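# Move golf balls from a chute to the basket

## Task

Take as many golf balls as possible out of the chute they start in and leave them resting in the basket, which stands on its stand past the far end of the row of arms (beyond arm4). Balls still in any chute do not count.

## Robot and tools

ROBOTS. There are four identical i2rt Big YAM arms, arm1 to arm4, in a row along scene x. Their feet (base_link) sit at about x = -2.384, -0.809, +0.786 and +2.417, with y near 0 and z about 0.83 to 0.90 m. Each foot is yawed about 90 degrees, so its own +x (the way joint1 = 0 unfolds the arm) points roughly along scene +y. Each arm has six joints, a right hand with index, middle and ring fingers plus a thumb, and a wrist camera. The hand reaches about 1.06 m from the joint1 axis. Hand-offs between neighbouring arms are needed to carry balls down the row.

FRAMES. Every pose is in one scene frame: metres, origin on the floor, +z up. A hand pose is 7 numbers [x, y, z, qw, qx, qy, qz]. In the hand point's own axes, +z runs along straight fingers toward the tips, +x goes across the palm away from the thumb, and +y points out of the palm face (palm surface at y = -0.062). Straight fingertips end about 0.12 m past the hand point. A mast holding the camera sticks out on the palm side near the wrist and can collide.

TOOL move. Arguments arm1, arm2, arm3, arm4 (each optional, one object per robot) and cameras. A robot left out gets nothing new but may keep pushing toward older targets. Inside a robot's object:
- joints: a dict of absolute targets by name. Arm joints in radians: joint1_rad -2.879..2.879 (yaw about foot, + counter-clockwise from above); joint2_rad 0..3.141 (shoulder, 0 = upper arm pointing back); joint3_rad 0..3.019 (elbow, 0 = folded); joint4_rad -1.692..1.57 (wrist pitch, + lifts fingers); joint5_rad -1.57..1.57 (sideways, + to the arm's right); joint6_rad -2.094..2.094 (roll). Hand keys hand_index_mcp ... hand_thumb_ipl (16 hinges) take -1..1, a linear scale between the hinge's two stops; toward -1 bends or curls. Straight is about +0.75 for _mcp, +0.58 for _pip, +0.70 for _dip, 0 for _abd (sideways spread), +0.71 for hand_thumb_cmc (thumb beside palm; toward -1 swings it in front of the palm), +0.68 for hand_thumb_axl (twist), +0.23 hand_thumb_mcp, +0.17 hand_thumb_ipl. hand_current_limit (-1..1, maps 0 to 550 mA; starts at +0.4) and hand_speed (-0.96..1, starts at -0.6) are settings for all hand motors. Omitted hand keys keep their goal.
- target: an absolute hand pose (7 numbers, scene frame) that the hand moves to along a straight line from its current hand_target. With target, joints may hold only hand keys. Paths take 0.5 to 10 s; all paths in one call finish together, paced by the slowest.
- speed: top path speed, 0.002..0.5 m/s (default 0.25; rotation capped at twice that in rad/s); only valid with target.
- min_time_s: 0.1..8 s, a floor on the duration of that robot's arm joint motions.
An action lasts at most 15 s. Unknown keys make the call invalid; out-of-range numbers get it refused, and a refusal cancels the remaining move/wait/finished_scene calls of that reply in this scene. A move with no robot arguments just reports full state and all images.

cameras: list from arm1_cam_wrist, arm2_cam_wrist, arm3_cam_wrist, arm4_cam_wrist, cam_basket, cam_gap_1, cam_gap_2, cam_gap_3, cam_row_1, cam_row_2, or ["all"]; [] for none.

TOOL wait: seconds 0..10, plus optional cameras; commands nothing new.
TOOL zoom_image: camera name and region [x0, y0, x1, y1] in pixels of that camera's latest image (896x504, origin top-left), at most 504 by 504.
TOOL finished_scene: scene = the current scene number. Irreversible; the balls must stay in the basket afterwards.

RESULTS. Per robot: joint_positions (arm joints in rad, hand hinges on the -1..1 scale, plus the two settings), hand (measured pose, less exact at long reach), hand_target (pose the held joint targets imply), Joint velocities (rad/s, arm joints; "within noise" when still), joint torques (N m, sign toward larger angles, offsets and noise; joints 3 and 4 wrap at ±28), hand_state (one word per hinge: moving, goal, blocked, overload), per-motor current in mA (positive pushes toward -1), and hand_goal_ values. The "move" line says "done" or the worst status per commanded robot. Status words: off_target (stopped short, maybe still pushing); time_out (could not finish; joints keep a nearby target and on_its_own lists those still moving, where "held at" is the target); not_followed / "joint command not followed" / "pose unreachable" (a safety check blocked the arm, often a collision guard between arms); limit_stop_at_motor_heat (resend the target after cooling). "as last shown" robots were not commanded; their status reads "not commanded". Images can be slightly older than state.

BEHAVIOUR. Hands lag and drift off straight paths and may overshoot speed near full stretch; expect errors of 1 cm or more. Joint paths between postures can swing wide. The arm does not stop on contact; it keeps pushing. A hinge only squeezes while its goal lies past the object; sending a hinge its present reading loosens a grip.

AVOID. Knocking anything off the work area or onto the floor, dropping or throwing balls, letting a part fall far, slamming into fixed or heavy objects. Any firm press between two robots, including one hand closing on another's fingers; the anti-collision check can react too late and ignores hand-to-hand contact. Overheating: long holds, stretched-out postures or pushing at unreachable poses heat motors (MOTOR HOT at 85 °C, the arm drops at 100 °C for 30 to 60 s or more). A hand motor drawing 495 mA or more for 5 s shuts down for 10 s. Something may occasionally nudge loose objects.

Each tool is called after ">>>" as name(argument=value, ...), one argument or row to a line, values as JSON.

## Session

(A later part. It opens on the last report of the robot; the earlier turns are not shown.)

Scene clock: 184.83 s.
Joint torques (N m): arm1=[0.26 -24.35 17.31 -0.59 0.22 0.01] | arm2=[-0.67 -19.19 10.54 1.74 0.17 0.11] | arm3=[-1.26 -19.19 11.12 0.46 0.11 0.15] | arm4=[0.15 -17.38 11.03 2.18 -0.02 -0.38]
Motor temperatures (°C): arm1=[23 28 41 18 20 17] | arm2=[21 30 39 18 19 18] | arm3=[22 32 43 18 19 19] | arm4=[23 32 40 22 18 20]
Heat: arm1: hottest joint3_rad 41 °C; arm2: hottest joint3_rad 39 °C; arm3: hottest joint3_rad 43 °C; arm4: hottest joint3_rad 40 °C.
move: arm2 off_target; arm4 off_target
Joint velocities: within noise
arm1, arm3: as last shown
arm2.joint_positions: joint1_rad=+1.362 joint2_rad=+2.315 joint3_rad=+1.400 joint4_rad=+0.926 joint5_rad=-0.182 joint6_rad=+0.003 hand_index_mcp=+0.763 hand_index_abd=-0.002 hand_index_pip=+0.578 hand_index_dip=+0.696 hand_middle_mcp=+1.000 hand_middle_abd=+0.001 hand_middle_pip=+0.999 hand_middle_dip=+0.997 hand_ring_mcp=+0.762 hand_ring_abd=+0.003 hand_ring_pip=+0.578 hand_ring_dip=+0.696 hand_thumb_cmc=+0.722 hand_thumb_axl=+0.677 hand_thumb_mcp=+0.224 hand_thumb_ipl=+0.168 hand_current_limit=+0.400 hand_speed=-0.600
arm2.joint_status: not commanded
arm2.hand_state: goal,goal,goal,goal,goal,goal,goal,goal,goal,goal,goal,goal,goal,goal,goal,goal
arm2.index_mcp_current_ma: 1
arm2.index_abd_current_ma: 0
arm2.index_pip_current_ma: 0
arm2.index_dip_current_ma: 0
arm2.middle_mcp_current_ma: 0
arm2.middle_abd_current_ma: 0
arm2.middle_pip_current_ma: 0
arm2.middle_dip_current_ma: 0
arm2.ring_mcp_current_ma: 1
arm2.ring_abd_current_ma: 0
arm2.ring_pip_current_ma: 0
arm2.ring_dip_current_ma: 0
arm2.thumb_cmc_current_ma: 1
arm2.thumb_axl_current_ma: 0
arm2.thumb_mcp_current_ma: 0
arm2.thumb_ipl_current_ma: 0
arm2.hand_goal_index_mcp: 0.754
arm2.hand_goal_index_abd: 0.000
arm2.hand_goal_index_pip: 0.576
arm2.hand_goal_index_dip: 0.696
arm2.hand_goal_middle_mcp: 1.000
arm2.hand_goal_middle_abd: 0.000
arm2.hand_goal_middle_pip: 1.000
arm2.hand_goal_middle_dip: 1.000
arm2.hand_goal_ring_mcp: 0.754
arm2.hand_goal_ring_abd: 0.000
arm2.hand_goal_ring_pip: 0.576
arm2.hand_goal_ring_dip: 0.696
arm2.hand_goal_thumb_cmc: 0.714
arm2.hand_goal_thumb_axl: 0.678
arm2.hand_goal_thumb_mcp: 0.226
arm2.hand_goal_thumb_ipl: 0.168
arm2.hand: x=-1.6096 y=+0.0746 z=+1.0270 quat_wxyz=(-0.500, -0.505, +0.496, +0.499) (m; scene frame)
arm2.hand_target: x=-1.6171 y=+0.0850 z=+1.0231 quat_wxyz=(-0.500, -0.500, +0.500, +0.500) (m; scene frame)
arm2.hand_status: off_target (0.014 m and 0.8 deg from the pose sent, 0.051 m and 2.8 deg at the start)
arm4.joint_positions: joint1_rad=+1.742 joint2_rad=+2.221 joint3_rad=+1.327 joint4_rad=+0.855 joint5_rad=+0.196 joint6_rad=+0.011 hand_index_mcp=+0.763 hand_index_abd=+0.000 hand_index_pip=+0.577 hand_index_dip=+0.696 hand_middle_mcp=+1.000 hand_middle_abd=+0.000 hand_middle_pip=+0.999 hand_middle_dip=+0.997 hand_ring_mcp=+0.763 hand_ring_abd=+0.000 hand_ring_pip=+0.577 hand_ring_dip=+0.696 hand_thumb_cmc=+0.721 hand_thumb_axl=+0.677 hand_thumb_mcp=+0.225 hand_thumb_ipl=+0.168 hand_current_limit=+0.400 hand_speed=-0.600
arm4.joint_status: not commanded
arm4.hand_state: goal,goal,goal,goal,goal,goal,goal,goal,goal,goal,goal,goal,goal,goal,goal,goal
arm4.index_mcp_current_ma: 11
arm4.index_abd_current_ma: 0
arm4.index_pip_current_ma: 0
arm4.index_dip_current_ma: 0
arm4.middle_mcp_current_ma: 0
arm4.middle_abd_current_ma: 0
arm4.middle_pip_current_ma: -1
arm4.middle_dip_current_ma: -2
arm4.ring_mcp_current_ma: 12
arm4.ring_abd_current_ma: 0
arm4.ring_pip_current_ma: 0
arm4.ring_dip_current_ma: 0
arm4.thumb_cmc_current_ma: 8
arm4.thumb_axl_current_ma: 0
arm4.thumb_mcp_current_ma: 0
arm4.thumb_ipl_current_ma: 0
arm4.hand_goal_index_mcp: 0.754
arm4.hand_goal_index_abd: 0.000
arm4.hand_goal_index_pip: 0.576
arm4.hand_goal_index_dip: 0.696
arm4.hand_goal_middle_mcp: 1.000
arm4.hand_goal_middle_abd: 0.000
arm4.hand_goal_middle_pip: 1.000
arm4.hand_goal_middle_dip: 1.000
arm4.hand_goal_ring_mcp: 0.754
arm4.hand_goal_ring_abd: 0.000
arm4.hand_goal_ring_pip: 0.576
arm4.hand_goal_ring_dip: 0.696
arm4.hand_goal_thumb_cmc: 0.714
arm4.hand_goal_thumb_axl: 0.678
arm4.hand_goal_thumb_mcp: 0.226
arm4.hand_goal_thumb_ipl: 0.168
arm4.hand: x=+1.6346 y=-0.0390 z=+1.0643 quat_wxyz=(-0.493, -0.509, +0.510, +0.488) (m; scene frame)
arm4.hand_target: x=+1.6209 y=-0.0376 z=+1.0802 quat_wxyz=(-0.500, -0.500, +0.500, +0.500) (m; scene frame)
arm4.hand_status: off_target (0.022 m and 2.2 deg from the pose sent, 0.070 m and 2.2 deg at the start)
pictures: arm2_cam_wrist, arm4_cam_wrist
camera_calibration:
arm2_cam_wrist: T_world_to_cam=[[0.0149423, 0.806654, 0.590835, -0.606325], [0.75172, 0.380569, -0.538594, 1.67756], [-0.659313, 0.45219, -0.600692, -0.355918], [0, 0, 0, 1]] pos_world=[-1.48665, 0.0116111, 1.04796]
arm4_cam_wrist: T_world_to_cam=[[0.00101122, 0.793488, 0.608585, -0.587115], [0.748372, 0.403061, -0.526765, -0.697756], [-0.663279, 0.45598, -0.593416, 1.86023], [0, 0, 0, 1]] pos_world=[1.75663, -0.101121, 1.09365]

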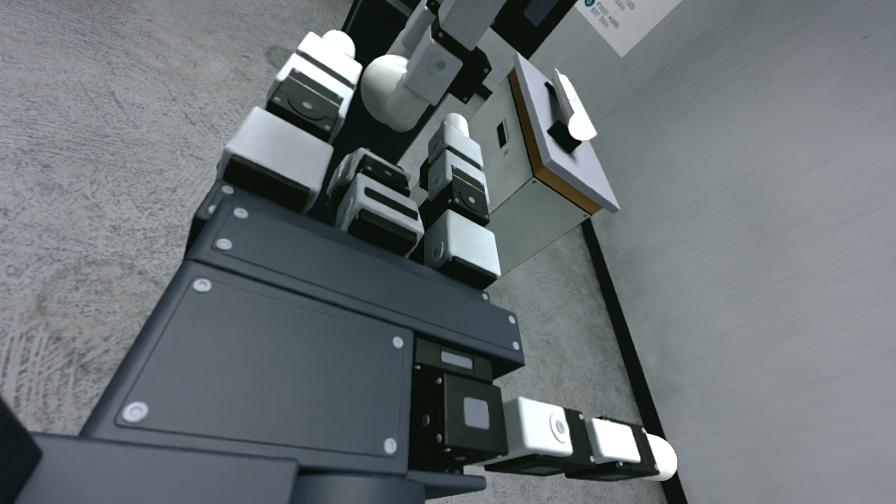

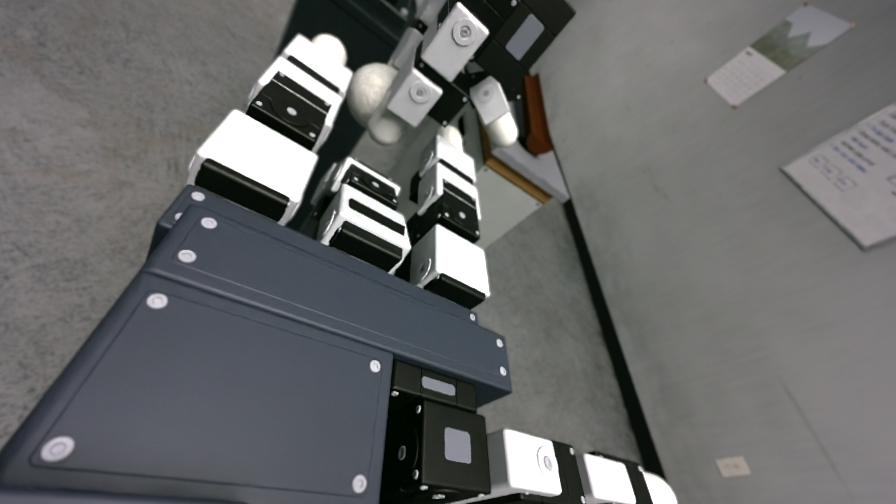

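>>> move(
  arm2={"joints": {"hand_index_abd": -0.45, "hand_ring_abd": 0.46}},
  arm4={"joints": {"hand_index_abd": -0.45, "hand_ring_abd": 0.46}},
  cameras=["arm4_cam_wrist", "arm2_cam_wrist"],
)

>>> zoom_image(
  camera="arm2_cam_wrist",
  region=[250, 0, 550, 200],
)

>>> zoom_image(
  camera="arm4_cam_wrist",
  region=[250, 0, 550, 200],
)

Scene clock: 186.60 s.
Joint torques (N m): arm1=[0.15 -24.29 17.29 -0.64 0.21 0.01] | arm2=[-0.67 -19.02 10.52 1.74 0.2 0.11] | arm3=[-1.26 -19.19 11.07 0.46 0.12 0.13] | arm4=[0.26 -17.44 10.92 2.15 0.12 -0.38]
Motor temperatures (°C): arm1=[23 28 41 18 20 17] | arm2=[21 30 39 18 19 18] | arm3=[22 32 43 18 19 19] | arm4=[23 32 40 22 18 20]
Heat: arm1: hottest joint3_rad 41 °C; arm2: hottest joint3_rad 39 °C; arm3: hottest joint3_rad 43 °C; arm4: hottest joint3_rad 40 °C.
move: arm2 off_target; arm4 off_target
Joint velocities: within noise
arm1, arm3: as last shown
arm1.joint_positions: joint1_rad=-1.685 joint2_rad=+2.191 joint3_rad=+2.390 joint4_rad=-1.688 joint5_rad=+0.015 joint6_rad=+1.532 hand_index_mcp=+0.736 hand_index_abd=+0.102 hand_index_pip=+0.565 hand_index_dip=+0.691 hand_middle_mcp=+0.776 hand_middle_abd=-0.045 hand_middle_pip=+0.587 hand_middle_dip=+0.701 hand_ring_mcp=-0.464 hand_ring_abd=+0.000 hand_ring_pip=-0.736 hand_ring_dip=+0.703 hand_thumb_cmc=+0.715 hand_thumb_axl=+0.677 hand_thumb_mcp=-0.481 hand_thumb_ipl=+0.168 hand_current_limit=+0.700 hand_speed=-0.600
arm1.hand_state: goal,blocked,goal,goal,blocked,blocked,goal,goal,goal,goal,goal,goal,goal,goal,overload,goal
arm1.index_mcp_current_ma: -6
arm1.index_abd_current_ma: 467
arm1.index_pip_current_ma: -2
arm1.middle_mcp_current_ma: 9
arm1.middle_pip_current_ma: 2
arm1.hand: x=-1.7112 y=-0.0287 z=+1.0495 quat_wxyz=(+0.005, +0.999, +0.007, +0.034) (m; scene frame)
arm1.hand_target: x=-1.7018 y=-0.0260 z=+1.0695 quat_wxyz=(+0.007, +0.998, +0.007, +0.057) (m; scene frame)
arm2.joint_positions: joint1_rad=+1.362 joint2_rad=+2.315 joint3_rad=+1.400 joint4_rad=+0.925 joint5_rad=-0.182 joint6_rad=+0.003 hand_index_mcp=+0.763 hand_index_abd=-0.169 hand_index_pip=+0.578 hand_index_dip=+0.696 hand_middle_mcp=+1.000 hand_middle_abd=+0.001 hand_middle_pip=+0.999 hand_middle_dip=+0.997 hand_ring_mcp=+0.763 hand_ring_abd=+0.158 hand_ring_pip=+0.578 hand_ring_dip=+0.696 hand_thumb_cmc=+0.722 hand_thumb_axl=+0.677 hand_thumb_mcp=+0.224 hand_thumb_ipl=+0.168 hand_current_limit=+0.400 hand_speed=-0.600
arm2.joint_status: hand_index_abd off_target (ended at -0.169, target -0.450); hand_ring_abd off_target (ended at +0.158, target +0.460)
arm2.hand_state: goal,blocked,goal,goal,goal,goal,goal,goal,goal,blocked,goal,goal,goal,goal,goal,goal
arm2.index_mcp_current_ma: 1
arm2.index_abd_current_ma: 385
arm2.index_pip_current_ma: 0
arm2.index_dip_current_ma: 0
arm2.middle_mcp_current_ma: 0
arm2.middle_abd_current_ma: 0
arm2.middle_pip_current_ma: 0
arm2.middle_dip_current_ma: 0
arm2.ring_mcp_current_ma: 1
arm2.ring_abd_current_ma: -385
arm2.ring_pip_current_ma: 0
arm2.ring_dip_current_ma: 0
arm2.thumb_cmc_current_ma: 1
arm2.thumb_axl_current_ma: 0
arm2.thumb_mcp_current_ma: 0
arm2.thumb_ipl_current_ma: 0
arm2.hand_goal_index_mcp: 0.754
arm2.hand_goal_index_abd: -0.450
arm2.hand_goal_index_pip: 0.576
arm2.hand_goal_index_dip: 0.696
arm2.hand_goal_middle_mcp: 1.000
arm2.hand_goal_middle_abd: 0.000
arm2.hand_goal_middle_pip: 1.000
arm2.hand_goal_middle_dip: 1.000
arm2.hand_goal_ring_mcp: 0.754
arm2.hand_goal_ring_abd: 0.460
arm2.hand_goal_ring_pip: 0.576
arm2.hand_goal_ring_dip: 0.696
arm2.hand_goal_thumb_cmc: 0.714
arm2.hand_goal_thumb_axl: 0.678
arm2.hand_goal_thumb_mcp: 0.226
arm2.hand_goal_thumb_ipl: 0.168
arm2.hand: x=-1.6097 y=+0.0746 z=+1.0269 quat_wxyz=(-0.501, -0.505, +0.496, +0.498) (m; scene frame)
arm2.hand_target: x=-1.6170 y=+0.0851 z=+1.0232 quat_wxyz=(-0.500, -0.500, +0.500, +0.500) (m; scene frame)
arm2.hand_status: not commanded
arm3.joint_positions: joint1_rad=-1.498 joint2_rad=+2.224 joint3_rad=+2.514 joint4_rad=-1.694 joint5_rad=+0.038 joint6_rad=+1.620 hand_index_mcp=+0.756 hand_index_abd=-0.174 hand_index_pip=+0.578 hand_index_dip=+0.696 hand_middle_mcp=+0.996 hand_middle_abd=+0.001 hand_middle_pip=+0.999 hand_middle_dip=+0.997 hand_ring_mcp=+0.756 hand_ring_abd=+0.161 hand_ring_pip=+0.579 hand_ring_dip=+0.698 hand_thumb_cmc=+0.716 hand_thumb_axl=+0.677 hand_thumb_mcp=+0.224 hand_thumb_ipl=+0.168 hand_current_limit=+0.700 hand_speed=-0.600
arm3.index_mcp_current_ma: 3
arm3.middle_mcp_current_ma: -8
arm3.ring_mcp_current_ma: 3
arm3.ring_pip_current_ma: 5
arm3.ring_dip_current_ma: 4
arm3.thumb_cmc_current_ma: 3
arm3.hand: x=+1.4787 y=-0.1198 z=+1.0787 quat_wxyz=(+0.008, +0.996, +0.021, +0.082) (m; scene frame)
arm3.hand_target: x=+1.4823 y=-0.1152 z=+1.1023 quat_wxyz=(+0.006, +0.994, +0.018, +0.107) (m; scene frame)
arm4.joint_positions: joint1_rad=+1.742 joint2_rad=+2.221 joint3_rad=+1.328 joint4_rad=+0.855 joint5_rad=+0.191 joint6_rad=+0.011 hand_index_mcp=+0.765 hand_index_abd=-0.202 hand_index_pip=+0.579 hand_index_dip=+0.696 hand_middle_mcp=+1.000 hand_middle_abd=+0.000 hand_middle_pip=+0.999 hand_middle_dip=+0.997 hand_ring_mcp=+0.760 hand_ring_abd=+0.161 hand_ring_pip=+0.576 hand_ring_dip=+0.696 hand_thumb_cmc=+0.721 hand_thumb_axl=+0.677 hand_thumb_mcp=+0.225 hand_thumb_ipl=+0.168 hand_current_limit=+0.400 hand_speed=-0.600
arm4.joint_status: hand_index_abd off_target (ended at -0.202, target -0.450); hand_ring_abd off_target (ended at +0.161, target +0.460)
arm4.hand_state: goal,blocked,goal,goal,goal,goal,goal,goal,goal,blocked,goal,goal,goal,goal,goal,goal
arm4.index_mcp_current_ma: 15
arm4.index_abd_current_ma: 385
arm4.index_pip_current_ma: 2
arm4.index_dip_current_ma: 0
arm4.middle_mcp_current_ma: 0
arm4.middle_abd_current_ma: 0
arm4.middle_pip_current_ma: -1
arm4.middle_dip_current_ma: -2
arm4.ring_mcp_current_ma: 7
arm4.ring_abd_current_ma: -385
arm4.ring_pip_current_ma: 0
arm4.ring_dip_current_ma: 0
arm4.thumb_cmc_current_ma: 8
arm4.thumb_axl_current_ma: 0
arm4.thumb_mcp_current_ma: 0
arm4.thumb_ipl_current_ma: 0
arm4.hand_goal_index_mcp: 0.754
arm4.hand_goal_index_abd: -0.450
arm4.hand_goal_index_pip: 0.576
arm4.hand_goal_index_dip: 0.696
arm4.hand_goal_middle_mcp: 1.000
arm4.hand_goal_middle_abd: 0.000
arm4.hand_goal_middle_pip: 1.000
arm4.hand_goal_middle_dip: 1.000
arm4.hand_goal_ring_mcp: 0.754
arm4.hand_goal_ring_abd: 0.460
arm4.hand_goal_ring_pip: 0.576
arm4.hand_goal_ring_dip: 0.696
arm4.hand_goal_thumb_cmc: 0.714
arm4.hand_goal_thumb_axl: 0.678
arm4.hand_goal_thumb_mcp: 0.226
arm4.hand_goal_thumb_ipl: 0.168
arm4.hand: x=+1.6342 y=-0.0398 z=+1.0650 quat_wxyz=(-0.495, -0.509, +0.508, +0.487) (m; scene frame)
arm4.hand_target: x=+1.6209 y=-0.0375 z=+1.0802 quat_wxyz=(-0.500, -0.500, +0.500, +0.500) (m; scene frame)
arm4.hand_status: not commanded
pictures: arm2_cam_wrist, arm4_cam_wrist
camera_calibration:
arm2_cam_wrist: T_world_to_cam=[[0.014477, 0.806921, 0.590481, -0.606588], [0.751738, 0.380604, -0.538545, 1.67755], [-0.659303, 0.451684, -0.601083, -0.355612], [0, 0, 0, 1]] pos_world=[-1.48675, 0.0116103, 1.04786]
arm4_cam_wrist: T_world_to_cam=[[-0.00142771, 0.793778, 0.608206, -0.58252], [0.745868, 0.405967, -0.528083, -0.691045], [-0.666092, 0.452887, -0.592633, 1.86436], [0, 0, 0, 1]] pos_world=[1.75643, -0.101411, 1.09424]

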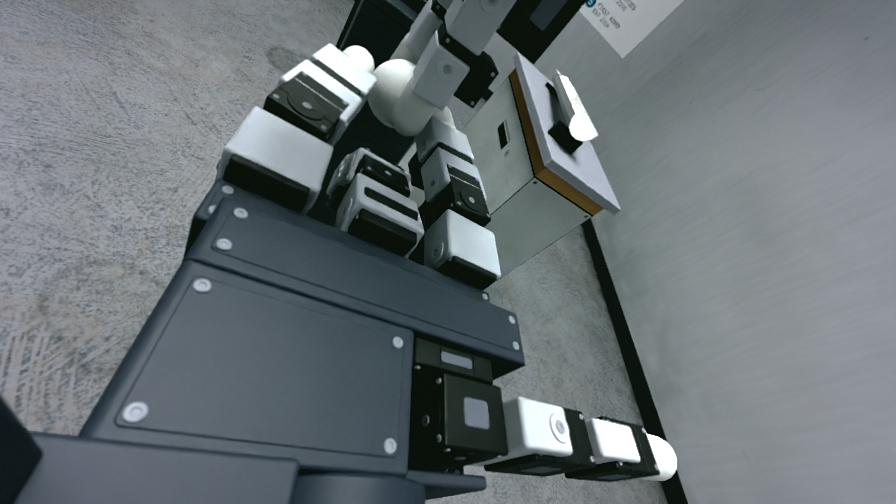

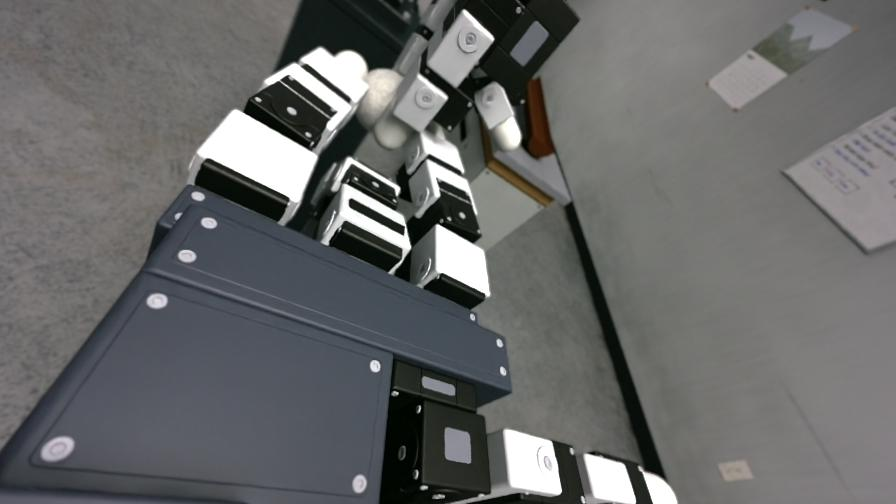

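Scaled by 1.680 from the camera's 896x504 image, which has a finer 1280x720 frame.

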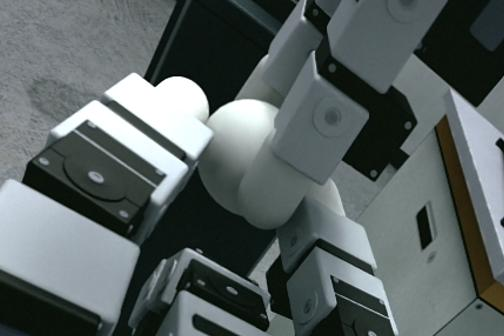

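Scaled by 1.680 from the camera's 896x504 image, which has a finer 1280x720 frame.

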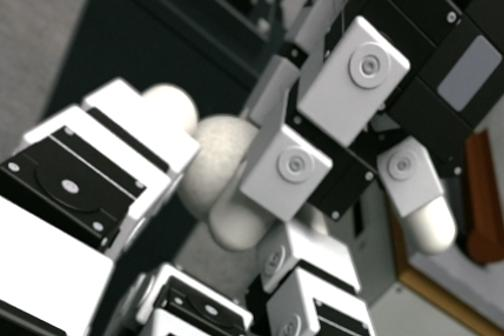

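>>> move(
  arm2={"joints": {"hand_current_limit": 0.7}},
  arm4={"joints": {"hand_index_abd": 0.0, "hand_ring_abd": 0.0}},
  arm1={"joints": {"hand_index_abd": 0.18, "hand_middle_abd": -0.15}},
)

>>> move(
  arm4={"target": [1.622, -0.038, 1.070, -0.5, -0.5, 0.5, 0.5], "speed": 0.06},
  arm1={"target": [-1.71, -0.026, 1.16, 0, 1, 0, 0.02], "speed": 0.12},
  cameras=["arm4_cam_wrist", "arm2_cam_wrist"],
)

>>> zoom_image(
  camera="arm4_cam_wrist",
  region=[250, 0, 550, 200],
)

Scene clock: 192.67 s.
Joint torques (N m): arm1=[0.32 -24.23 17.26 -0.61 0.19 0.02] | arm2=[-0.56 -19.43 10.5 1.91 0.2 0.1] | arm3=[-1.26 -19.19 11.07 0.49 0.11 0.13] | arm4=[0.15 -17.44 10.92 2.17 0.11 -0.38]
Motor temperatures (°C): arm1=[23 28 41 18 20 17] | arm2=[21 30 39 18 19 18] | arm3=[22 33 44 18 19 19] | arm4=[23 32 40 22 18 20]
Heat: arm1: hottest joint3_rad 41 °C; arm2: hottest joint3_rad 39 °C; arm3: hottest joint3_rad 44 °C; arm4: hottest joint3_rad 40 °C.
move: arm1 done; arm2 done; arm4 done
Joint velocities: within noise
arm1.joint_positions: joint1_rad=-1.685 joint2_rad=+2.191 joint3_rad=+2.390 joint4_rad=-1.688 joint5_rad=+0.015 joint6_rad=+1.532 hand_index_mcp=+0.750 hand_index_abd=+0.176 hand_index_pip=+0.572 hand_index_dip=+0.693 hand_middle_mcp=+0.755 hand_middle_abd=-0.146 hand_middle_pip=+0.578 hand_middle_dip=+0.699 hand_ring_mcp=-0.464 hand_ring_abd=+0.000 hand_ring_pip=-0.736 hand_ring_dip=+0.703 hand_thumb_cmc=+0.715 hand_thumb_axl=+0.677 hand_thumb_mcp=-0.481 hand_thumb_ipl=+0.168 hand_current_limit=+0.700 hand_speed=-0.600
arm1.joint_status: all done
arm1.hand_state: goal,goal,goal,goal,goal,goal,goal,goal,goal,goal,goal,goal,goal,goal,overload,goal
arm1.index_mcp_current_ma: 0
arm1.index_abd_current_ma: 0
arm1.index_pip_current_ma: 0
arm1.index_dip_current_ma: 0
arm1.middle_mcp_current_ma: 0
arm1.middle_abd_current_ma: 0
arm1.middle_pip_current_ma: 0
arm1.middle_dip_current_ma: 0
arm1.ring_mcp_current_ma: 5
arm1.ring_abd_current_ma: 0
arm1.ring_pip_current_ma: 0
arm1.ring_dip_current_ma: 0
arm1.thumb_cmc_current_ma: 0
arm1.thumb_axl_current_ma: 0
arm1.thumb_mcp_current_ma: 0
arm1.thumb_ipl_current_ma: 0
arm1.hand_goal_index_mcp: 0.754
arm1.hand_goal_index_abd: 0.180
arm1.hand_goal_index_pip: 0.576
arm1.hand_goal_index_dip: 0.696
arm1.hand_goal_middle_mcp: 0.754
arm1.hand_goal_middle_abd: -0.150
arm1.hand_goal_middle_pip: 0.576
arm1.hand_goal_middle_dip: 0.696
arm1.hand_goal_ring_mcp: -0.480
arm1.hand_goal_ring_abd: 0.000
arm1.hand_goal_ring_pip: -0.740
arm1.hand_goal_ring_dip: 0.700
arm1.hand_goal_thumb_cmc: 0.714
arm1.hand_goal_thumb_axl: 0.678
arm1.hand_goal_thumb_mcp: 0.226
arm1.hand_goal_thumb_ipl: 0.168
arm1.hand: x=-1.7112 y=-0.0288 z=+1.0495 quat_wxyz=(+0.005, +0.999, +0.007, +0.034) (m; scene frame)
arm1.hand_target: x=-1.7018 y=-0.0260 z=+1.0695 quat_wxyz=(+0.007, +0.998, +0.007, +0.057) (m; scene frame)
arm1.hand_status: not commanded
arm2.joint_positions: joint1_rad=+1.362 joint2_rad=+2.319 joint3_rad=+1.400 joint4_rad=+0.921 joint5_rad=-0.182 joint6_rad=+0.003 hand_index_mcp=+0.766 hand_index_abd=-0.169 hand_index_pip=+0.579 hand_index_dip=+0.696 hand_middle_mcp=+1.000 hand_middle_abd=+0.001 hand_middle_pip=+0.999 hand_middle_dip=+0.997 hand_ring_mcp=+0.765 hand_ring_abd=+0.160 hand_ring_pip=+0.579 hand_ring_dip=+0.696 hand_thumb_cmc=+0.722 hand_thumb_axl=+0.677 hand_thumb_mcp=+0.224 hand_thumb_ipl=+0.168 hand_current_limit=+0.700 hand_speed=-0.600
arm2.joint_status: all done
arm2.hand_state: goal,blocked,goal,goal,goal,goal,goal,goal,goal,blocked,goal,goal,goal,goal,goal,goal
arm2.index_mcp_current_ma: 2
arm2.index_abd_current_ma: 468
arm2.index_pip_current_ma: 0
arm2.index_dip_current_ma: 0
arm2.middle_mcp_current_ma: 0
arm2.middle_abd_current_ma: 0
arm2.middle_pip_current_ma: 0
arm2.middle_dip_current_ma: 0
arm2.ring_mcp_current_ma: 2
arm2.ring_abd_current_ma: -467
arm2.ring_pip_current_ma: 0
arm2.ring_dip_current_ma: 0
arm2.thumb_cmc_current_ma: 1
arm2.thumb_axl_current_ma: 0
arm2.thumb_mcp_current_ma: 0
arm2.thumb_ipl_current_ma: 0
arm2.hand_goal_index_mcp: 0.754
arm2.hand_goal_index_abd: -0.450
arm2.hand_goal_index_pip: 0.576
arm2.hand_goal_index_dip: 0.696
arm2.hand_goal_middle_mcp: 1.000
arm2.hand_goal_middle_abd: 0.000
arm2.hand_goal_middle_pip: 1.000
arm2.hand_goal_middle_dip: 1.000
arm2.hand_goal_ring_mcp: 0.754
arm2.hand_goal_ring_abd: 0.460
arm2.hand_goal_ring_pip: 0.576
arm2.hand_goal_ring_dip: 0.696
arm2.hand_goal_thumb_cmc: 0.714
arm2.hand_goal_thumb_axl: 0.678
arm2.hand_goal_thumb_mcp: 0.226
arm2.hand_goal_thumb_ipl: 0.168
arm2.hand: x=-1.6100 y=+0.0747 z=+1.0226 quat_wxyz=(-0.499, -0.507, +0.498, +0.496) (m; scene frame)
arm2.hand_target: x=-1.6171 y=+0.0851 z=+1.0231 quat_wxyz=(-0.500, -0.500, +0.500, +0.500) (m; scene frame)
arm2.hand_status: not commanded
arm3: as last shown
arm3.joint_positions: joint1_rad=-1.498 joint2_rad=+2.224 joint3_rad=+2.514 joint4_rad=-1.695 joint5_rad=+0.038 joint6_rad=+1.620 hand_index_mcp=+0.756 hand_index_abd=-0.174 hand_index_pip=+0.578 hand_index_dip=+0.696 hand_middle_mcp=+0.996 hand_middle_abd=+0.001 hand_middle_pip=+0.999 hand_middle_dip=+0.997 hand_ring_mcp=+0.756 hand_ring_abd=+0.161 hand_ring_pip=+0.578 hand_ring_dip=+0.698 hand_thumb_cmc=+0.716 hand_thumb_axl=+0.677 hand_thumb_mcp=+0.224 hand_thumb_ipl=+0.168 hand_current_limit=+0.700 hand_speed=-0.600
arm3.index_abd_current_ma: 467
arm3.ring_pip_current_ma: 4
arm3.hand: x=+1.4786 y=-0.1198 z=+1.0787 quat_wxyz=(+0.008, +0.996, +0.021, +0.081) (m; scene frame)
arm3.hand_target: x=+1.4823 y=-0.1151 z=+1.1023 quat_wxyz=(+0.006, +0.994, +0.018, +0.107) (m; scene frame)
arm4.joint_positions: joint1_rad=+1.742 joint2_rad=+2.221 joint3_rad=+1.328 joint4_rad=+0.855 joint5_rad=+0.192 joint6_rad=+0.011 hand_index_mcp=+0.765 hand_index_abd=-0.003 hand_index_pip=+0.579 hand_index_dip=+0.696 hand_middle_mcp=+1.000 hand_middle_abd=+0.000 hand_middle_pip=+0.999 hand_middle_dip=+0.997 hand_ring_mcp=+0.761 hand_ring_abd=+0.003 hand_ring_pip=+0.576 hand_ring_dip=+0.696 hand_thumb_cmc=+0.721 hand_thumb_axl=+0.677 hand_thumb_mcp=+0.225 hand_thumb_ipl=+0.168 hand_current_limit=+0.400 hand_speed=-0.600
arm4.joint_status: all done
arm4.hand_state: goal,goal,goal,goal,goal,goal,goal,goal,goal,goal,goal,goal,goal,goal,goal,goal
arm4.index_mcp_current_ma: 15
arm4.index_abd_current_ma: -2
arm4.index_pip_current_ma: 2
arm4.index_dip_current_ma: 0
arm4.middle_mcp_current_ma: 0
arm4.middle_abd_current_ma: 0
arm4.middle_pip_current_ma: -1
arm4.middle_dip_current_ma: -2
arm4.ring_mcp_current_ma: 8
arm4.ring_abd_current_ma: 2
arm4.ring_pip_current_ma: 0
arm4.ring_dip_current_ma: 0
arm4.thumb_cmc_current_ma: 8
arm4.thumb_axl_current_ma: 0
arm4.thumb_mcp_current_ma: 0
arm4.thumb_ipl_current_ma: 0
arm4.hand_goal_index_mcp: 0.754
arm4.hand_goal_index_abd: 0.000
arm4.hand_goal_index_pip: 0.576
arm4.hand_goal_index_dip: 0.696
arm4.hand_goal_middle_mcp: 1.000
arm4.hand_goal_middle_abd: 0.000
arm4.hand_goal_middle_pip: 1.000
arm4.hand_goal_middle_dip: 1.000
arm4.hand_goal_ring_mcp: 0.754
arm4.hand_goal_ring_abd: 0.000
arm4.hand_goal_ring_pip: 0.576
arm4.hand_goal_ring_dip: 0.696
arm4.hand_goal_thumb_cmc: 0.714
arm4.hand_goal_thumb_axl: 0.678
arm4.hand_goal_thumb_mcp: 0.226
arm4.hand_goal_thumb_ipl: 0.168
arm4.hand: x=+1.6342 y=-0.0397 z=+1.0650 quat_wxyz=(-0.495, -0.509, +0.509, +0.487) (m; scene frame)
arm4.hand_target: x=+1.6209 y=-0.0377 z=+1.0802 quat_wxyz=(-0.500, -0.500, +0.500, +0.500) (m; scene frame)
arm4.hand_status: not commanded
pictures: none

Scene clock: 194.03 s.
Joint torques (N m): arm1=[0.38 -24.64 16.05 -0.25 0.23 -0.2] | arm2=[-0.62 -19.43 10.47 1.88 0.19 0.09] | arm3=[-1.26 -19.19 11.07 0.49 0.11 0.13] | arm4=[0.38 -17.49 10.33 3.15 0.12 -0.38]
Motor temperatures (°C): arm1=[23 28 41 18 20 17] | arm2=[21 30 39 18 19 18] | arm3=[22 33 44 18 19 19] | arm4=[23 32 40 22 18 20]
Heat: arm1: hottest joint3_rad 41 °C; arm2: hottest joint3_rad 39 °C; arm3: hottest joint3_rad 44 °C; arm4: hottest joint3_rad 40 °C.
move: arm1 off_target; arm4 off_target
Joint velocities: within noise
arm1.joint_positions: joint1_rad=-1.680 joint2_rad=+2.100 joint3_rad=+2.439 joint4_rad=-1.688 joint5_rad=+0.039 joint6_rad=+1.524 hand_index_mcp=+0.750 hand_index_abd=+0.177 hand_index_pip=+0.573 hand_index_dip=+0.693 hand_middle_mcp=+0.755 hand_middle_abd=-0.146 hand_middle_pip=+0.578 hand_middle_dip=+0.699 hand_ring_mcp=-0.465 hand_ring_abd=+0.000 hand_ring_pip=-0.737 hand_ring_dip=+0.703 hand_thumb_cmc=+0.715 hand_thumb_axl=+0.677 hand_thumb_mcp=-0.481 hand_thumb_ipl=+0.168 hand_current_limit=+0.700 hand_speed=-0.600
arm1.joint_status: not commanded
arm1.hand_state: goal,goal,goal,goal,goal,goal,goal,goal,goal,goal,goal,goal,goal,goal,overload,goal
arm1.index_mcp_current_ma: 0
arm1.index_abd_current_ma: 0
arm1.index_pip_current_ma: 0
arm1.index_dip_current_ma: 0
arm1.middle_mcp_current_ma: 0
arm1.middle_abd_current_ma: 0
arm1.middle_pip_current_ma: 0
arm1.middle_dip_current_ma: 0
arm1.ring_mcp_current_ma: 5
arm1.ring_abd_current_ma: 0
arm1.ring_pip_current_ma: 0
arm1.ring_dip_current_ma: 0
arm1.thumb_cmc_current_ma: 0
arm1.thumb_axl_current_ma: 0
arm1.thumb_mcp_current_ma: 0
arm1.thumb_ipl_current_ma: 0
arm1.hand_goal_index_mcp: 0.754
arm1.hand_goal_index_abd: 0.180
arm1.hand_goal_index_pip: 0.576
arm1.hand_goal_index_dip: 0.696
arm1.hand_goal_middle_mcp: 0.754
arm1.hand_goal_middle_abd: -0.150
arm1.hand_goal_middle_pip: 0.576
arm1.hand_goal_middle_dip: 0.696
arm1.hand_goal_ring_mcp: -0.480
arm1.hand_goal_ring_abd: 0.000
arm1.hand_goal_ring_pip: -0.740
arm1.hand_goal_ring_dip: 0.700
arm1.hand_goal_thumb_cmc: 0.714
arm1.hand_goal_thumb_axl: 0.678
arm1.hand_goal_thumb_mcp: 0.226
arm1.hand_goal_thumb_ipl: 0.168
arm1.hand: x=-1.7148 y=-0.0297 z=+1.1305 quat_wxyz=(+0.019, +0.994, +0.012, +0.104) (m; scene frame)
arm1.hand_target: x=-1.7119 y=-0.0259 z=+1.1592 quat_wxyz=(+0.022, +0.991, +0.021, +0.130) (m; scene frame)
arm1.hand_status: off_target (0.030 m and 10.0 deg from the pose sent, 0.111 m and 1.9 deg at the start; a joint's target at an end of its range on 40 of 41 steps)
arm2, arm3: as last shown
arm2.index_abd_current_ma: 467
arm3.index_abd_current_ma: 468
arm4.joint_positions: joint1_rad=+1.742 joint2_rad=+2.237 joint3_rad=+1.328 joint4_rad=+0.855 joint5_rad=+0.192 joint6_rad=+0.011 hand_index_mcp=+0.765 hand_index_abd=-0.003 hand_index_pip=+0.579 hand_index_dip=+0.696 hand_middle_mcp=+1.000 hand_middle_abd=+0.000 hand_middle_pip=+0.999 hand_middle_dip=+0.997 hand_ring_mcp=+0.761 hand_ring_abd=+0.003 hand_ring_pip=+0.576 hand_ring_dip=+0.696 hand_thumb_cmc=+0.721 hand_thumb_axl=+0.677 hand_thumb_mcp=+0.225 hand_thumb_ipl=+0.168 hand_current_limit=+0.400 hand_speed=-0.600
arm4.joint_status: not commanded
arm4.hand_state: goal,goal,goal,goal,goal,goal,goal,goal,goal,goal,goal,goal,goal,goal,goal,goal
arm4.index_mcp_current_ma: 15
arm4.index_abd_current_ma: -2
arm4.index_pip_current_ma: 2
arm4.index_dip_current_ma: 0
arm4.middle_mcp_current_ma: 0
arm4.middle_abd_current_ma: 0
arm4.middle_pip_current_ma: -1
arm4.middle_dip_current_ma: -2
arm4.ring_mcp_current_ma: 8
arm4.ring_abd_current_ma: 2
arm4.ring_pip_current_ma: 0
arm4.ring_dip_current_ma: 0
arm4.thumb_cmc_current_ma: 8
arm4.thumb_axl_current_ma: 0
arm4.thumb_mcp_current_ma: 0
arm4.thumb_ipl_current_ma: 0
arm4.hand_goal_index_mcp: 0.754
arm4.hand_goal_index_abd: 0.000
arm4.hand_goal_index_pip: 0.576
arm4.hand_goal_index_dip: 0.696
arm4.hand_goal_middle_mcp: 1.000
arm4.hand_goal_middle_abd: 0.000
arm4.hand_goal_middle_pip: 1.000
arm4.hand_goal_middle_dip: 1.000
arm4.hand_goal_ring_mcp: 0.754
arm4.hand_goal_ring_abd: 0.000
arm4.hand_goal_ring_pip: 0.576
arm4.hand_goal_ring_dip: 0.696
arm4.hand_goal_thumb_cmc: 0.714
arm4.hand_goal_thumb_axl: 0.678
arm4.hand_goal_thumb_mcp: 0.226
arm4.hand_goal_thumb_ipl: 0.168
arm4.hand: x=+1.6337 y=-0.0398 z=+1.0530 quat_wxyz=(-0.490, -0.514, +0.512, +0.484) (m; scene frame)
arm4.hand_target: x=+1.6235 y=-0.0378 z=+1.0699 quat_wxyz=(-0.500, -0.500, +0.500, +0.500) (m; scene frame)
arm4.hand_status: off_target (0.021 m and 3.0 deg from the pose sent, 0.013 m and 2.2 deg at the start)
pictures: arm2_cam_wrist, arm4_cam_wrist
camera_calibration:
arm2_cam_wrist: T_world_to_cam=[[0.00960282, 0.807751, 0.589446, -0.610947], [0.75621, 0.37982, -0.532808, 1.67682], [-0.654259, 0.450861, -0.607182, -0.344019], [0, 0, 0, 1]] pos_world=[-1.48724, 0.0117079, 1.04466]
arm4_cam_wrist: T_world_to_cam=[[-0.0101329, 0.791889, 0.610581, -0.56354], [0.754184, 0.406992, -0.515329, -0.723998], [-0.656585, 0.455269, -0.601354, 1.85064], [0, 0, 0, 1]] pos_world=[1.75542, -0.101615, 1.08388]

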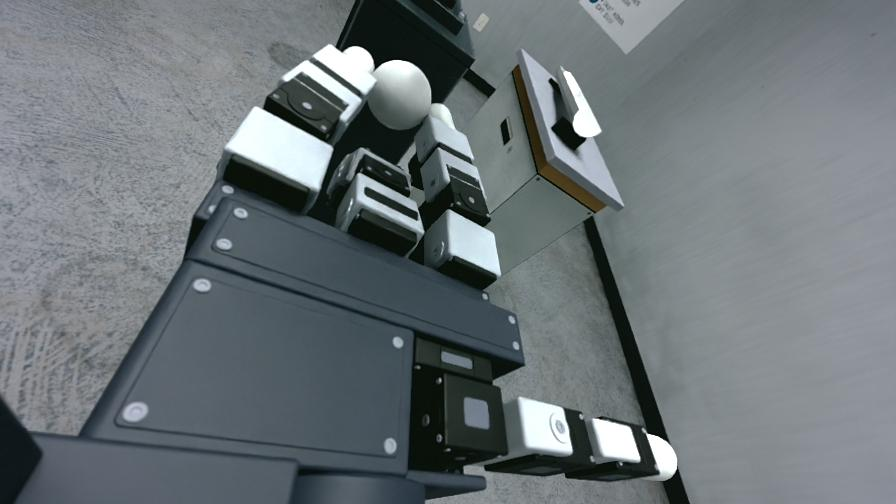

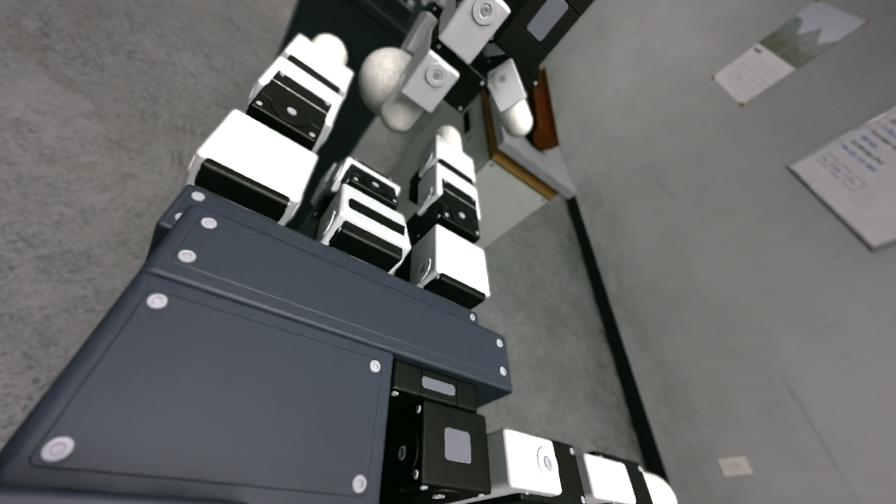

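Scaled by 1.680 from the camera's 896x504 image, which has a finer 1280x720 frame.

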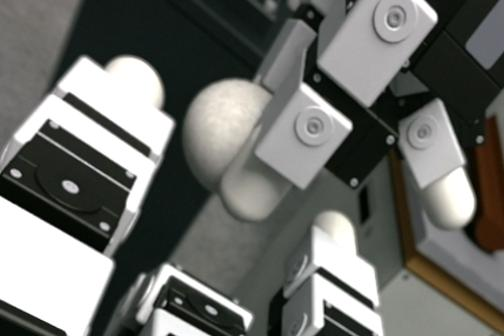

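>>> move(
  arm4={"target": [1.620, -0.038, 1.080, -0.5, -0.5, 0.5, 0.5], "speed": 0.06},
  arm2={"joints": {"joint1_rad": 0, "joint2_rad": 1.46, "joint3_rad": 1.5, "joint4_rad": -1.5, "joint5_rad": 0, "joint6_rad": 0}, "min_time_s": 6.5},
  arm1={"joints": {"joint1_rad": -0.17, "joint2_rad": 1.463, "joint3_rad": 1.501, "joint4_rad": -1.571, "joint5_rad": -0.109, "joint6_rad": 0.885, "hand_ring_mcp": 1, "hand_ring_pip": 1, "hand_ring_dip": 1, "hand_index_abd": 0.136, "hand_middle_abd": -0.136, "hand_current_limit": 0.4}, "min_time_s": 6.5},
  cameras=["arm4_cam_wrist", "arm1_cam_wrist"],
)

>>> zoom_image(
  camera="arm4_cam_wrist",
  region=[250, 0, 550, 200],
)

>>> zoom_image(
  camera="arm1_cam_wrist",
  region=[150, 0, 450, 200],
)

Scene clock: 202.40 s.
Joint torques (N m): arm1=[-0.38 -15.5 10.3 0.53 -0.1 -0.16] | arm2=[0.03 -13.51 13.45 -0.24 0.23 0.06] | arm3=[-1.26 -19.19 11.06 0.49 0.11 0.13] | arm4=[0.44 -18.73 10.48 2.28 0.09 -0.38]
Motor temperatures (°C): arm1=[23 29 41 18 20 18] | arm2=[21 30 39 18 19 18] | arm3=[22 34 45 18 19 19] | arm4=[23 33 39 22 18 20]
Heat: arm1: hottest joint3_rad 41 °C; arm2: hottest joint3_rad 39 °C; arm3: hottest joint3_rad 45 °C; arm4: hottest joint3_rad 39 °C.
move: arm1 done; arm2 done; arm4 moving
Joint velocities: arm1=[0.044 -0.024 -0.002 -0.012 -0.022 -0.037] | arm2=[-0.063 -0.063 -0.007 -0.066 0.051 0.022] | arm3=[within noise] | arm4=[within noise]
arm1.joint_positions: joint1_rad=-0.171 joint2_rad=+1.483 joint3_rad=+1.509 joint4_rad=-1.587 joint5_rad=-0.109 joint6_rad=+0.903 hand_index_mcp=+0.751 hand_index_abd=+0.139 hand_index_pip=+0.573 hand_index_dip=+0.693 hand_middle_mcp=+0.755 hand_middle_abd=-0.137 hand_middle_pip=+0.578 hand_middle_dip=+0.699 hand_ring_mcp=+0.990 hand_ring_abd=+0.000 hand_ring_pip=+0.993 hand_ring_dip=+0.998 hand_thumb_cmc=+0.715 hand_thumb_axl=+0.677 hand_thumb_mcp=-0.481 hand_thumb_ipl=+0.168 hand_current_limit=+0.400 hand_speed=-0.600
arm1.joint_status: all done
arm1.hand_state: goal,goal,goal,goal,goal,goal,goal,goal,goal,goal,goal,goal,goal,goal,overload,goal
arm1.index_mcp_current_ma: 0
arm1.index_abd_current_ma: 0
arm1.index_pip_current_ma: 0
arm1.index_dip_current_ma: 0
arm1.middle_mcp_current_ma: 0
arm1.middle_abd_current_ma: 0
arm1.middle_pip_current_ma: 0
arm1.middle_dip_current_ma: 0
arm1.ring_mcp_current_ma: -2
arm1.ring_abd_current_ma: 0
arm1.ring_pip_current_ma: -1
arm1.ring_dip_current_ma: 0
arm1.thumb_cmc_current_ma: 0
arm1.thumb_axl_current_ma: 0
arm1.thumb_mcp_current_ma: 0
arm1.thumb_ipl_current_ma: 0
arm1.hand_goal_index_mcp: 0.754
arm1.hand_goal_index_abd: 0.136
arm1.hand_goal_index_pip: 0.576
arm1.hand_goal_index_dip: 0.696
arm1.hand_goal_middle_mcp: 0.754
arm1.hand_goal_middle_abd: -0.136
arm1.hand_goal_middle_pip: 0.576
arm1.hand_goal_middle_dip: 0.696
arm1.hand_goal_ring_mcp: 1.000
arm1.hand_goal_ring_abd: 0.000
arm1.hand_goal_ring_pip: 1.000
arm1.hand_goal_ring_dip: 1.000
arm1.hand_goal_thumb_cmc: 0.714
arm1.hand_goal_thumb_axl: 0.678
arm1.hand_goal_thumb_mcp: 0.226
arm1.hand_goal_thumb_ipl: 0.168
arm1.hand: x=-2.2805 y=+0.5448 z=+1.1021 quat_wxyz=(-0.059, +0.471, +0.880, -0.018) (m; scene frame)
arm1.hand_target: x=-2.2815 y=+0.5458 z=+1.1088 quat_wxyz=(-0.065, +0.462, +0.885, -0.004) (m; scene frame)
arm1.hand_status: not commanded
arm2.joint_positions: joint1_rad=+0.008 joint2_rad=+1.479 joint3_rad=+1.453 joint4_rad=-1.488 joint5_rad=-0.001 joint6_rad=+0.003 hand_index_mcp=+0.757 hand_index_abd=-0.169 hand_index_pip=+0.579 hand_index_dip=+0.696 hand_middle_mcp=+0.997 hand_middle_abd=+0.001 hand_middle_pip=+0.999 hand_middle_dip=+0.997 hand_ring_mcp=+0.754 hand_ring_abd=+0.160 hand_ring_pip=+0.578 hand_ring_dip=+0.696 hand_thumb_cmc=+0.718 hand_thumb_axl=+0.677 hand_thumb_mcp=+0.224 hand_thumb_ipl=+0.168 hand_current_limit=+0.700 hand_speed=-0.600
arm2.joint_status: all done
arm2.hand_state: goal,blocked,goal,goal,goal,goal,goal,goal,goal,blocked,goal,goal,goal,goal,goal,goal
arm2.index_mcp_current_ma: 0
arm2.index_abd_current_ma: 467
arm2.index_pip_current_ma: 0
arm2.index_dip_current_ma: 0
arm2.middle_mcp_current_ma: 0
arm2.middle_abd_current_ma: 0
arm2.middle_pip_current_ma: 0
arm2.middle_dip_current_ma: 0
arm2.ring_mcp_current_ma: 0
arm2.ring_abd_current_ma: -467
arm2.ring_pip_current_ma: 0
arm2.ring_dip_current_ma: 0
arm2.thumb_cmc_current_ma: 0
arm2.thumb_axl_current_ma: 0
arm2.thumb_mcp_current_ma: 0
arm2.thumb_ipl_current_ma: 0
arm2.hand_goal_index_mcp: 0.754
arm2.hand_goal_index_abd: -0.450
arm2.hand_goal_index_pip: 0.576
arm2.hand_goal_index_dip: 0.696
arm2.hand_goal_middle_mcp: 1.000
arm2.hand_goal_middle_abd: 0.000
arm2.hand_goal_middle_pip: 1.000
arm2.hand_goal_middle_dip: 1.000
arm2.hand_goal_ring_mcp: 0.754
arm2.hand_goal_ring_abd: 0.460
arm2.hand_goal_ring_pip: 0.576
arm2.hand_goal_ring_dip: 0.696
arm2.hand_goal_thumb_cmc: 0.714
arm2.hand_goal_thumb_axl: 0.678
arm2.hand_goal_thumb_mcp: 0.226
arm2.hand_goal_thumb_ipl: 0.168
arm2.hand: x=-0.8135 y=+0.4806 z=+1.1541 quat_wxyz=(+0.005, -0.022, +0.999, +0.032) (m; scene frame)
arm2.hand_target: x=-0.8102 y=+0.4860 z=+1.1861 quat_wxyz=(+0.005, -0.020, +0.998, +0.060) (m; scene frame)
arm2.hand_status: not commanded
arm3: as last shown
arm4.joint_positions: joint1_rad=+1.742 joint2_rad=+2.237 joint3_rad=+1.328 joint4_rad=+0.855 joint5_rad=+0.192 joint6_rad=+0.011 hand_index_mcp=+0.765 hand_index_abd=-0.003 hand_index_pip=+0.579 hand_index_dip=+0.696 hand_middle_mcp=+1.000 hand_middle_abd=+0.000 hand_middle_pip=+0.999 hand_middle_dip=+0.997 hand_ring_mcp=+0.761 hand_ring_abd=+0.003 hand_ring_pip=+0.576 hand_ring_dip=+0.696 hand_thumb_cmc=+0.721 hand_thumb_axl=+0.677 hand_thumb_mcp=+0.225 hand_thumb_ipl=+0.168 hand_current_limit=+0.400 hand_speed=-0.600
arm4.joint_status: not commanded
arm4.hand_state: goal,goal,goal,goal,goal,goal,goal,goal,goal,goal,goal,goal,goal,goal,goal,goal
arm4.index_mcp_current_ma: 15
arm4.index_abd_current_ma: -2
arm4.index_pip_current_ma: 2
arm4.index_dip_current_ma: 0
arm4.middle_mcp_current_ma: 0
arm4.middle_abd_current_ma: 0
arm4.middle_pip_current_ma: -1
arm4.middle_dip_current_ma: -2
arm4.ring_mcp_current_ma: 8
arm4.ring_abd_current_ma: 2
arm4.ring_pip_current_ma: 0
arm4.ring_dip_current_ma: 0
arm4.thumb_cmc_current_ma: 8
arm4.thumb_axl_current_ma: 0
arm4.thumb_mcp_current_ma: 0
arm4.thumb_ipl_current_ma: 0
arm4.hand_goal_index_mcp: 0.754
arm4.hand_goal_index_abd: 0.000
arm4.hand_goal_index_pip: 0.576
arm4.hand_goal_index_dip: 0.696
arm4.hand_goal_middle_mcp: 1.000
arm4.hand_goal_middle_abd: 0.000
arm4.hand_goal_middle_pip: 1.000
arm4.hand_goal_middle_dip: 1.000
arm4.hand_goal_ring_mcp: 0.754
arm4.hand_goal_ring_abd: 0.000
arm4.hand_goal_ring_pip: 0.576
arm4.hand_goal_ring_dip: 0.696
arm4.hand_goal_thumb_cmc: 0.714
arm4.hand_goal_thumb_axl: 0.678
arm4.hand_goal_thumb_mcp: 0.226
arm4.hand_goal_thumb_ipl: 0.168
arm4.hand: x=+1.6337 y=-0.0397 z=+1.0530 quat_wxyz=(-0.490, -0.514, +0.512, +0.484) (m; scene frame)
arm4.hand_target: x=+1.6222 y=-0.0376 z=+1.0801 quat_wxyz=(-0.500, -0.500, +0.500, +0.500) (m; scene frame)
arm4.hand_status: moving (0.030 m and 3.0 deg from the pose sent, 0.030 m and 3.0 deg at the start)
pictures: arm1_cam_wrist, arm4_cam_wrist
camera_calibration:
arm1_cam_wrist: T_world_to_cam=[[0.933253, -0.320829, -0.161579, 2.51973], [-0.108632, -0.680809, 0.72436, -0.719216], [-0.3424, -0.658458, -0.67022, 0.440024], [0, 0, 0, 1]] pos_world=[-2.27901, 0.60849, 1.22302]
arm4_cam_wrist: T_world_to_cam=[[-0.00991004, 0.791882, 0.610594, -0.563945], [0.754338, 0.40676, -0.515287, -0.724338], [-0.656412, 0.455487, -0.601378, 1.85038], [0, 0, 0, 1]] pos_world=[1.75542, -0.101616, 1.08388]

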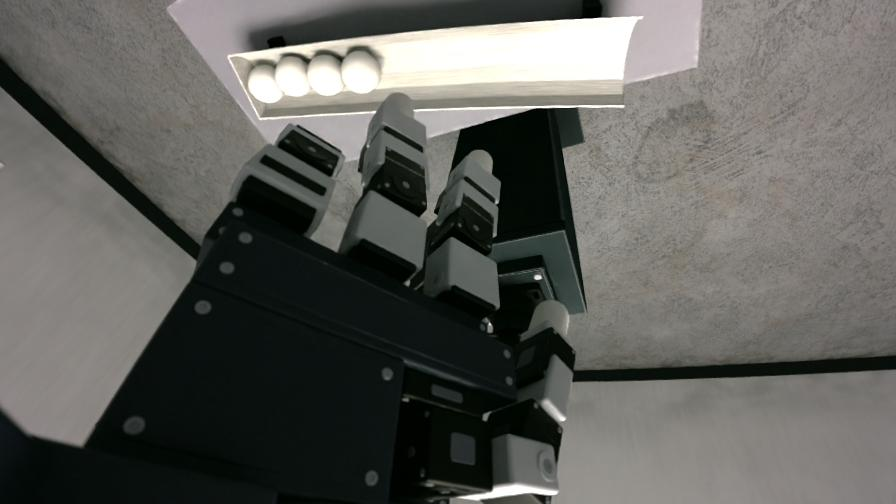

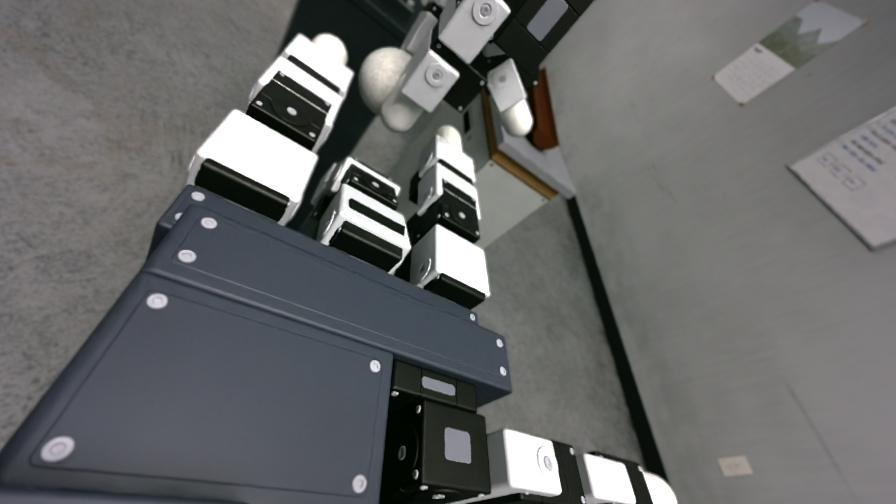

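Scaled by 1.680 from the camera's 896x504 image, which has a finer 1280x720 frame.

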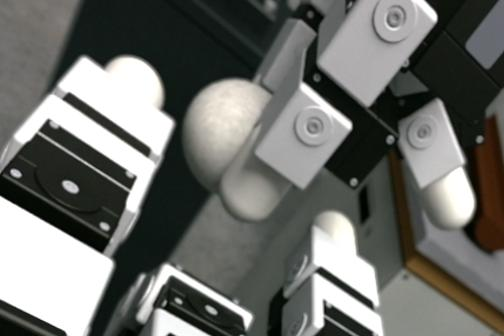

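Scaled by 1.680 from the camera's 896x504 image, which has a finer 1280x720 frame.

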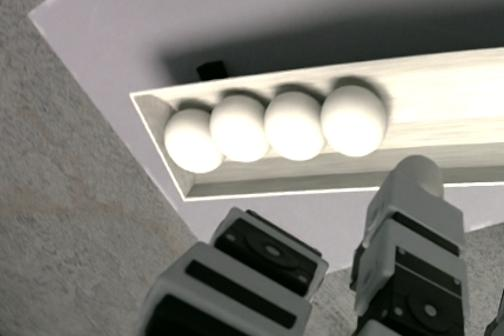

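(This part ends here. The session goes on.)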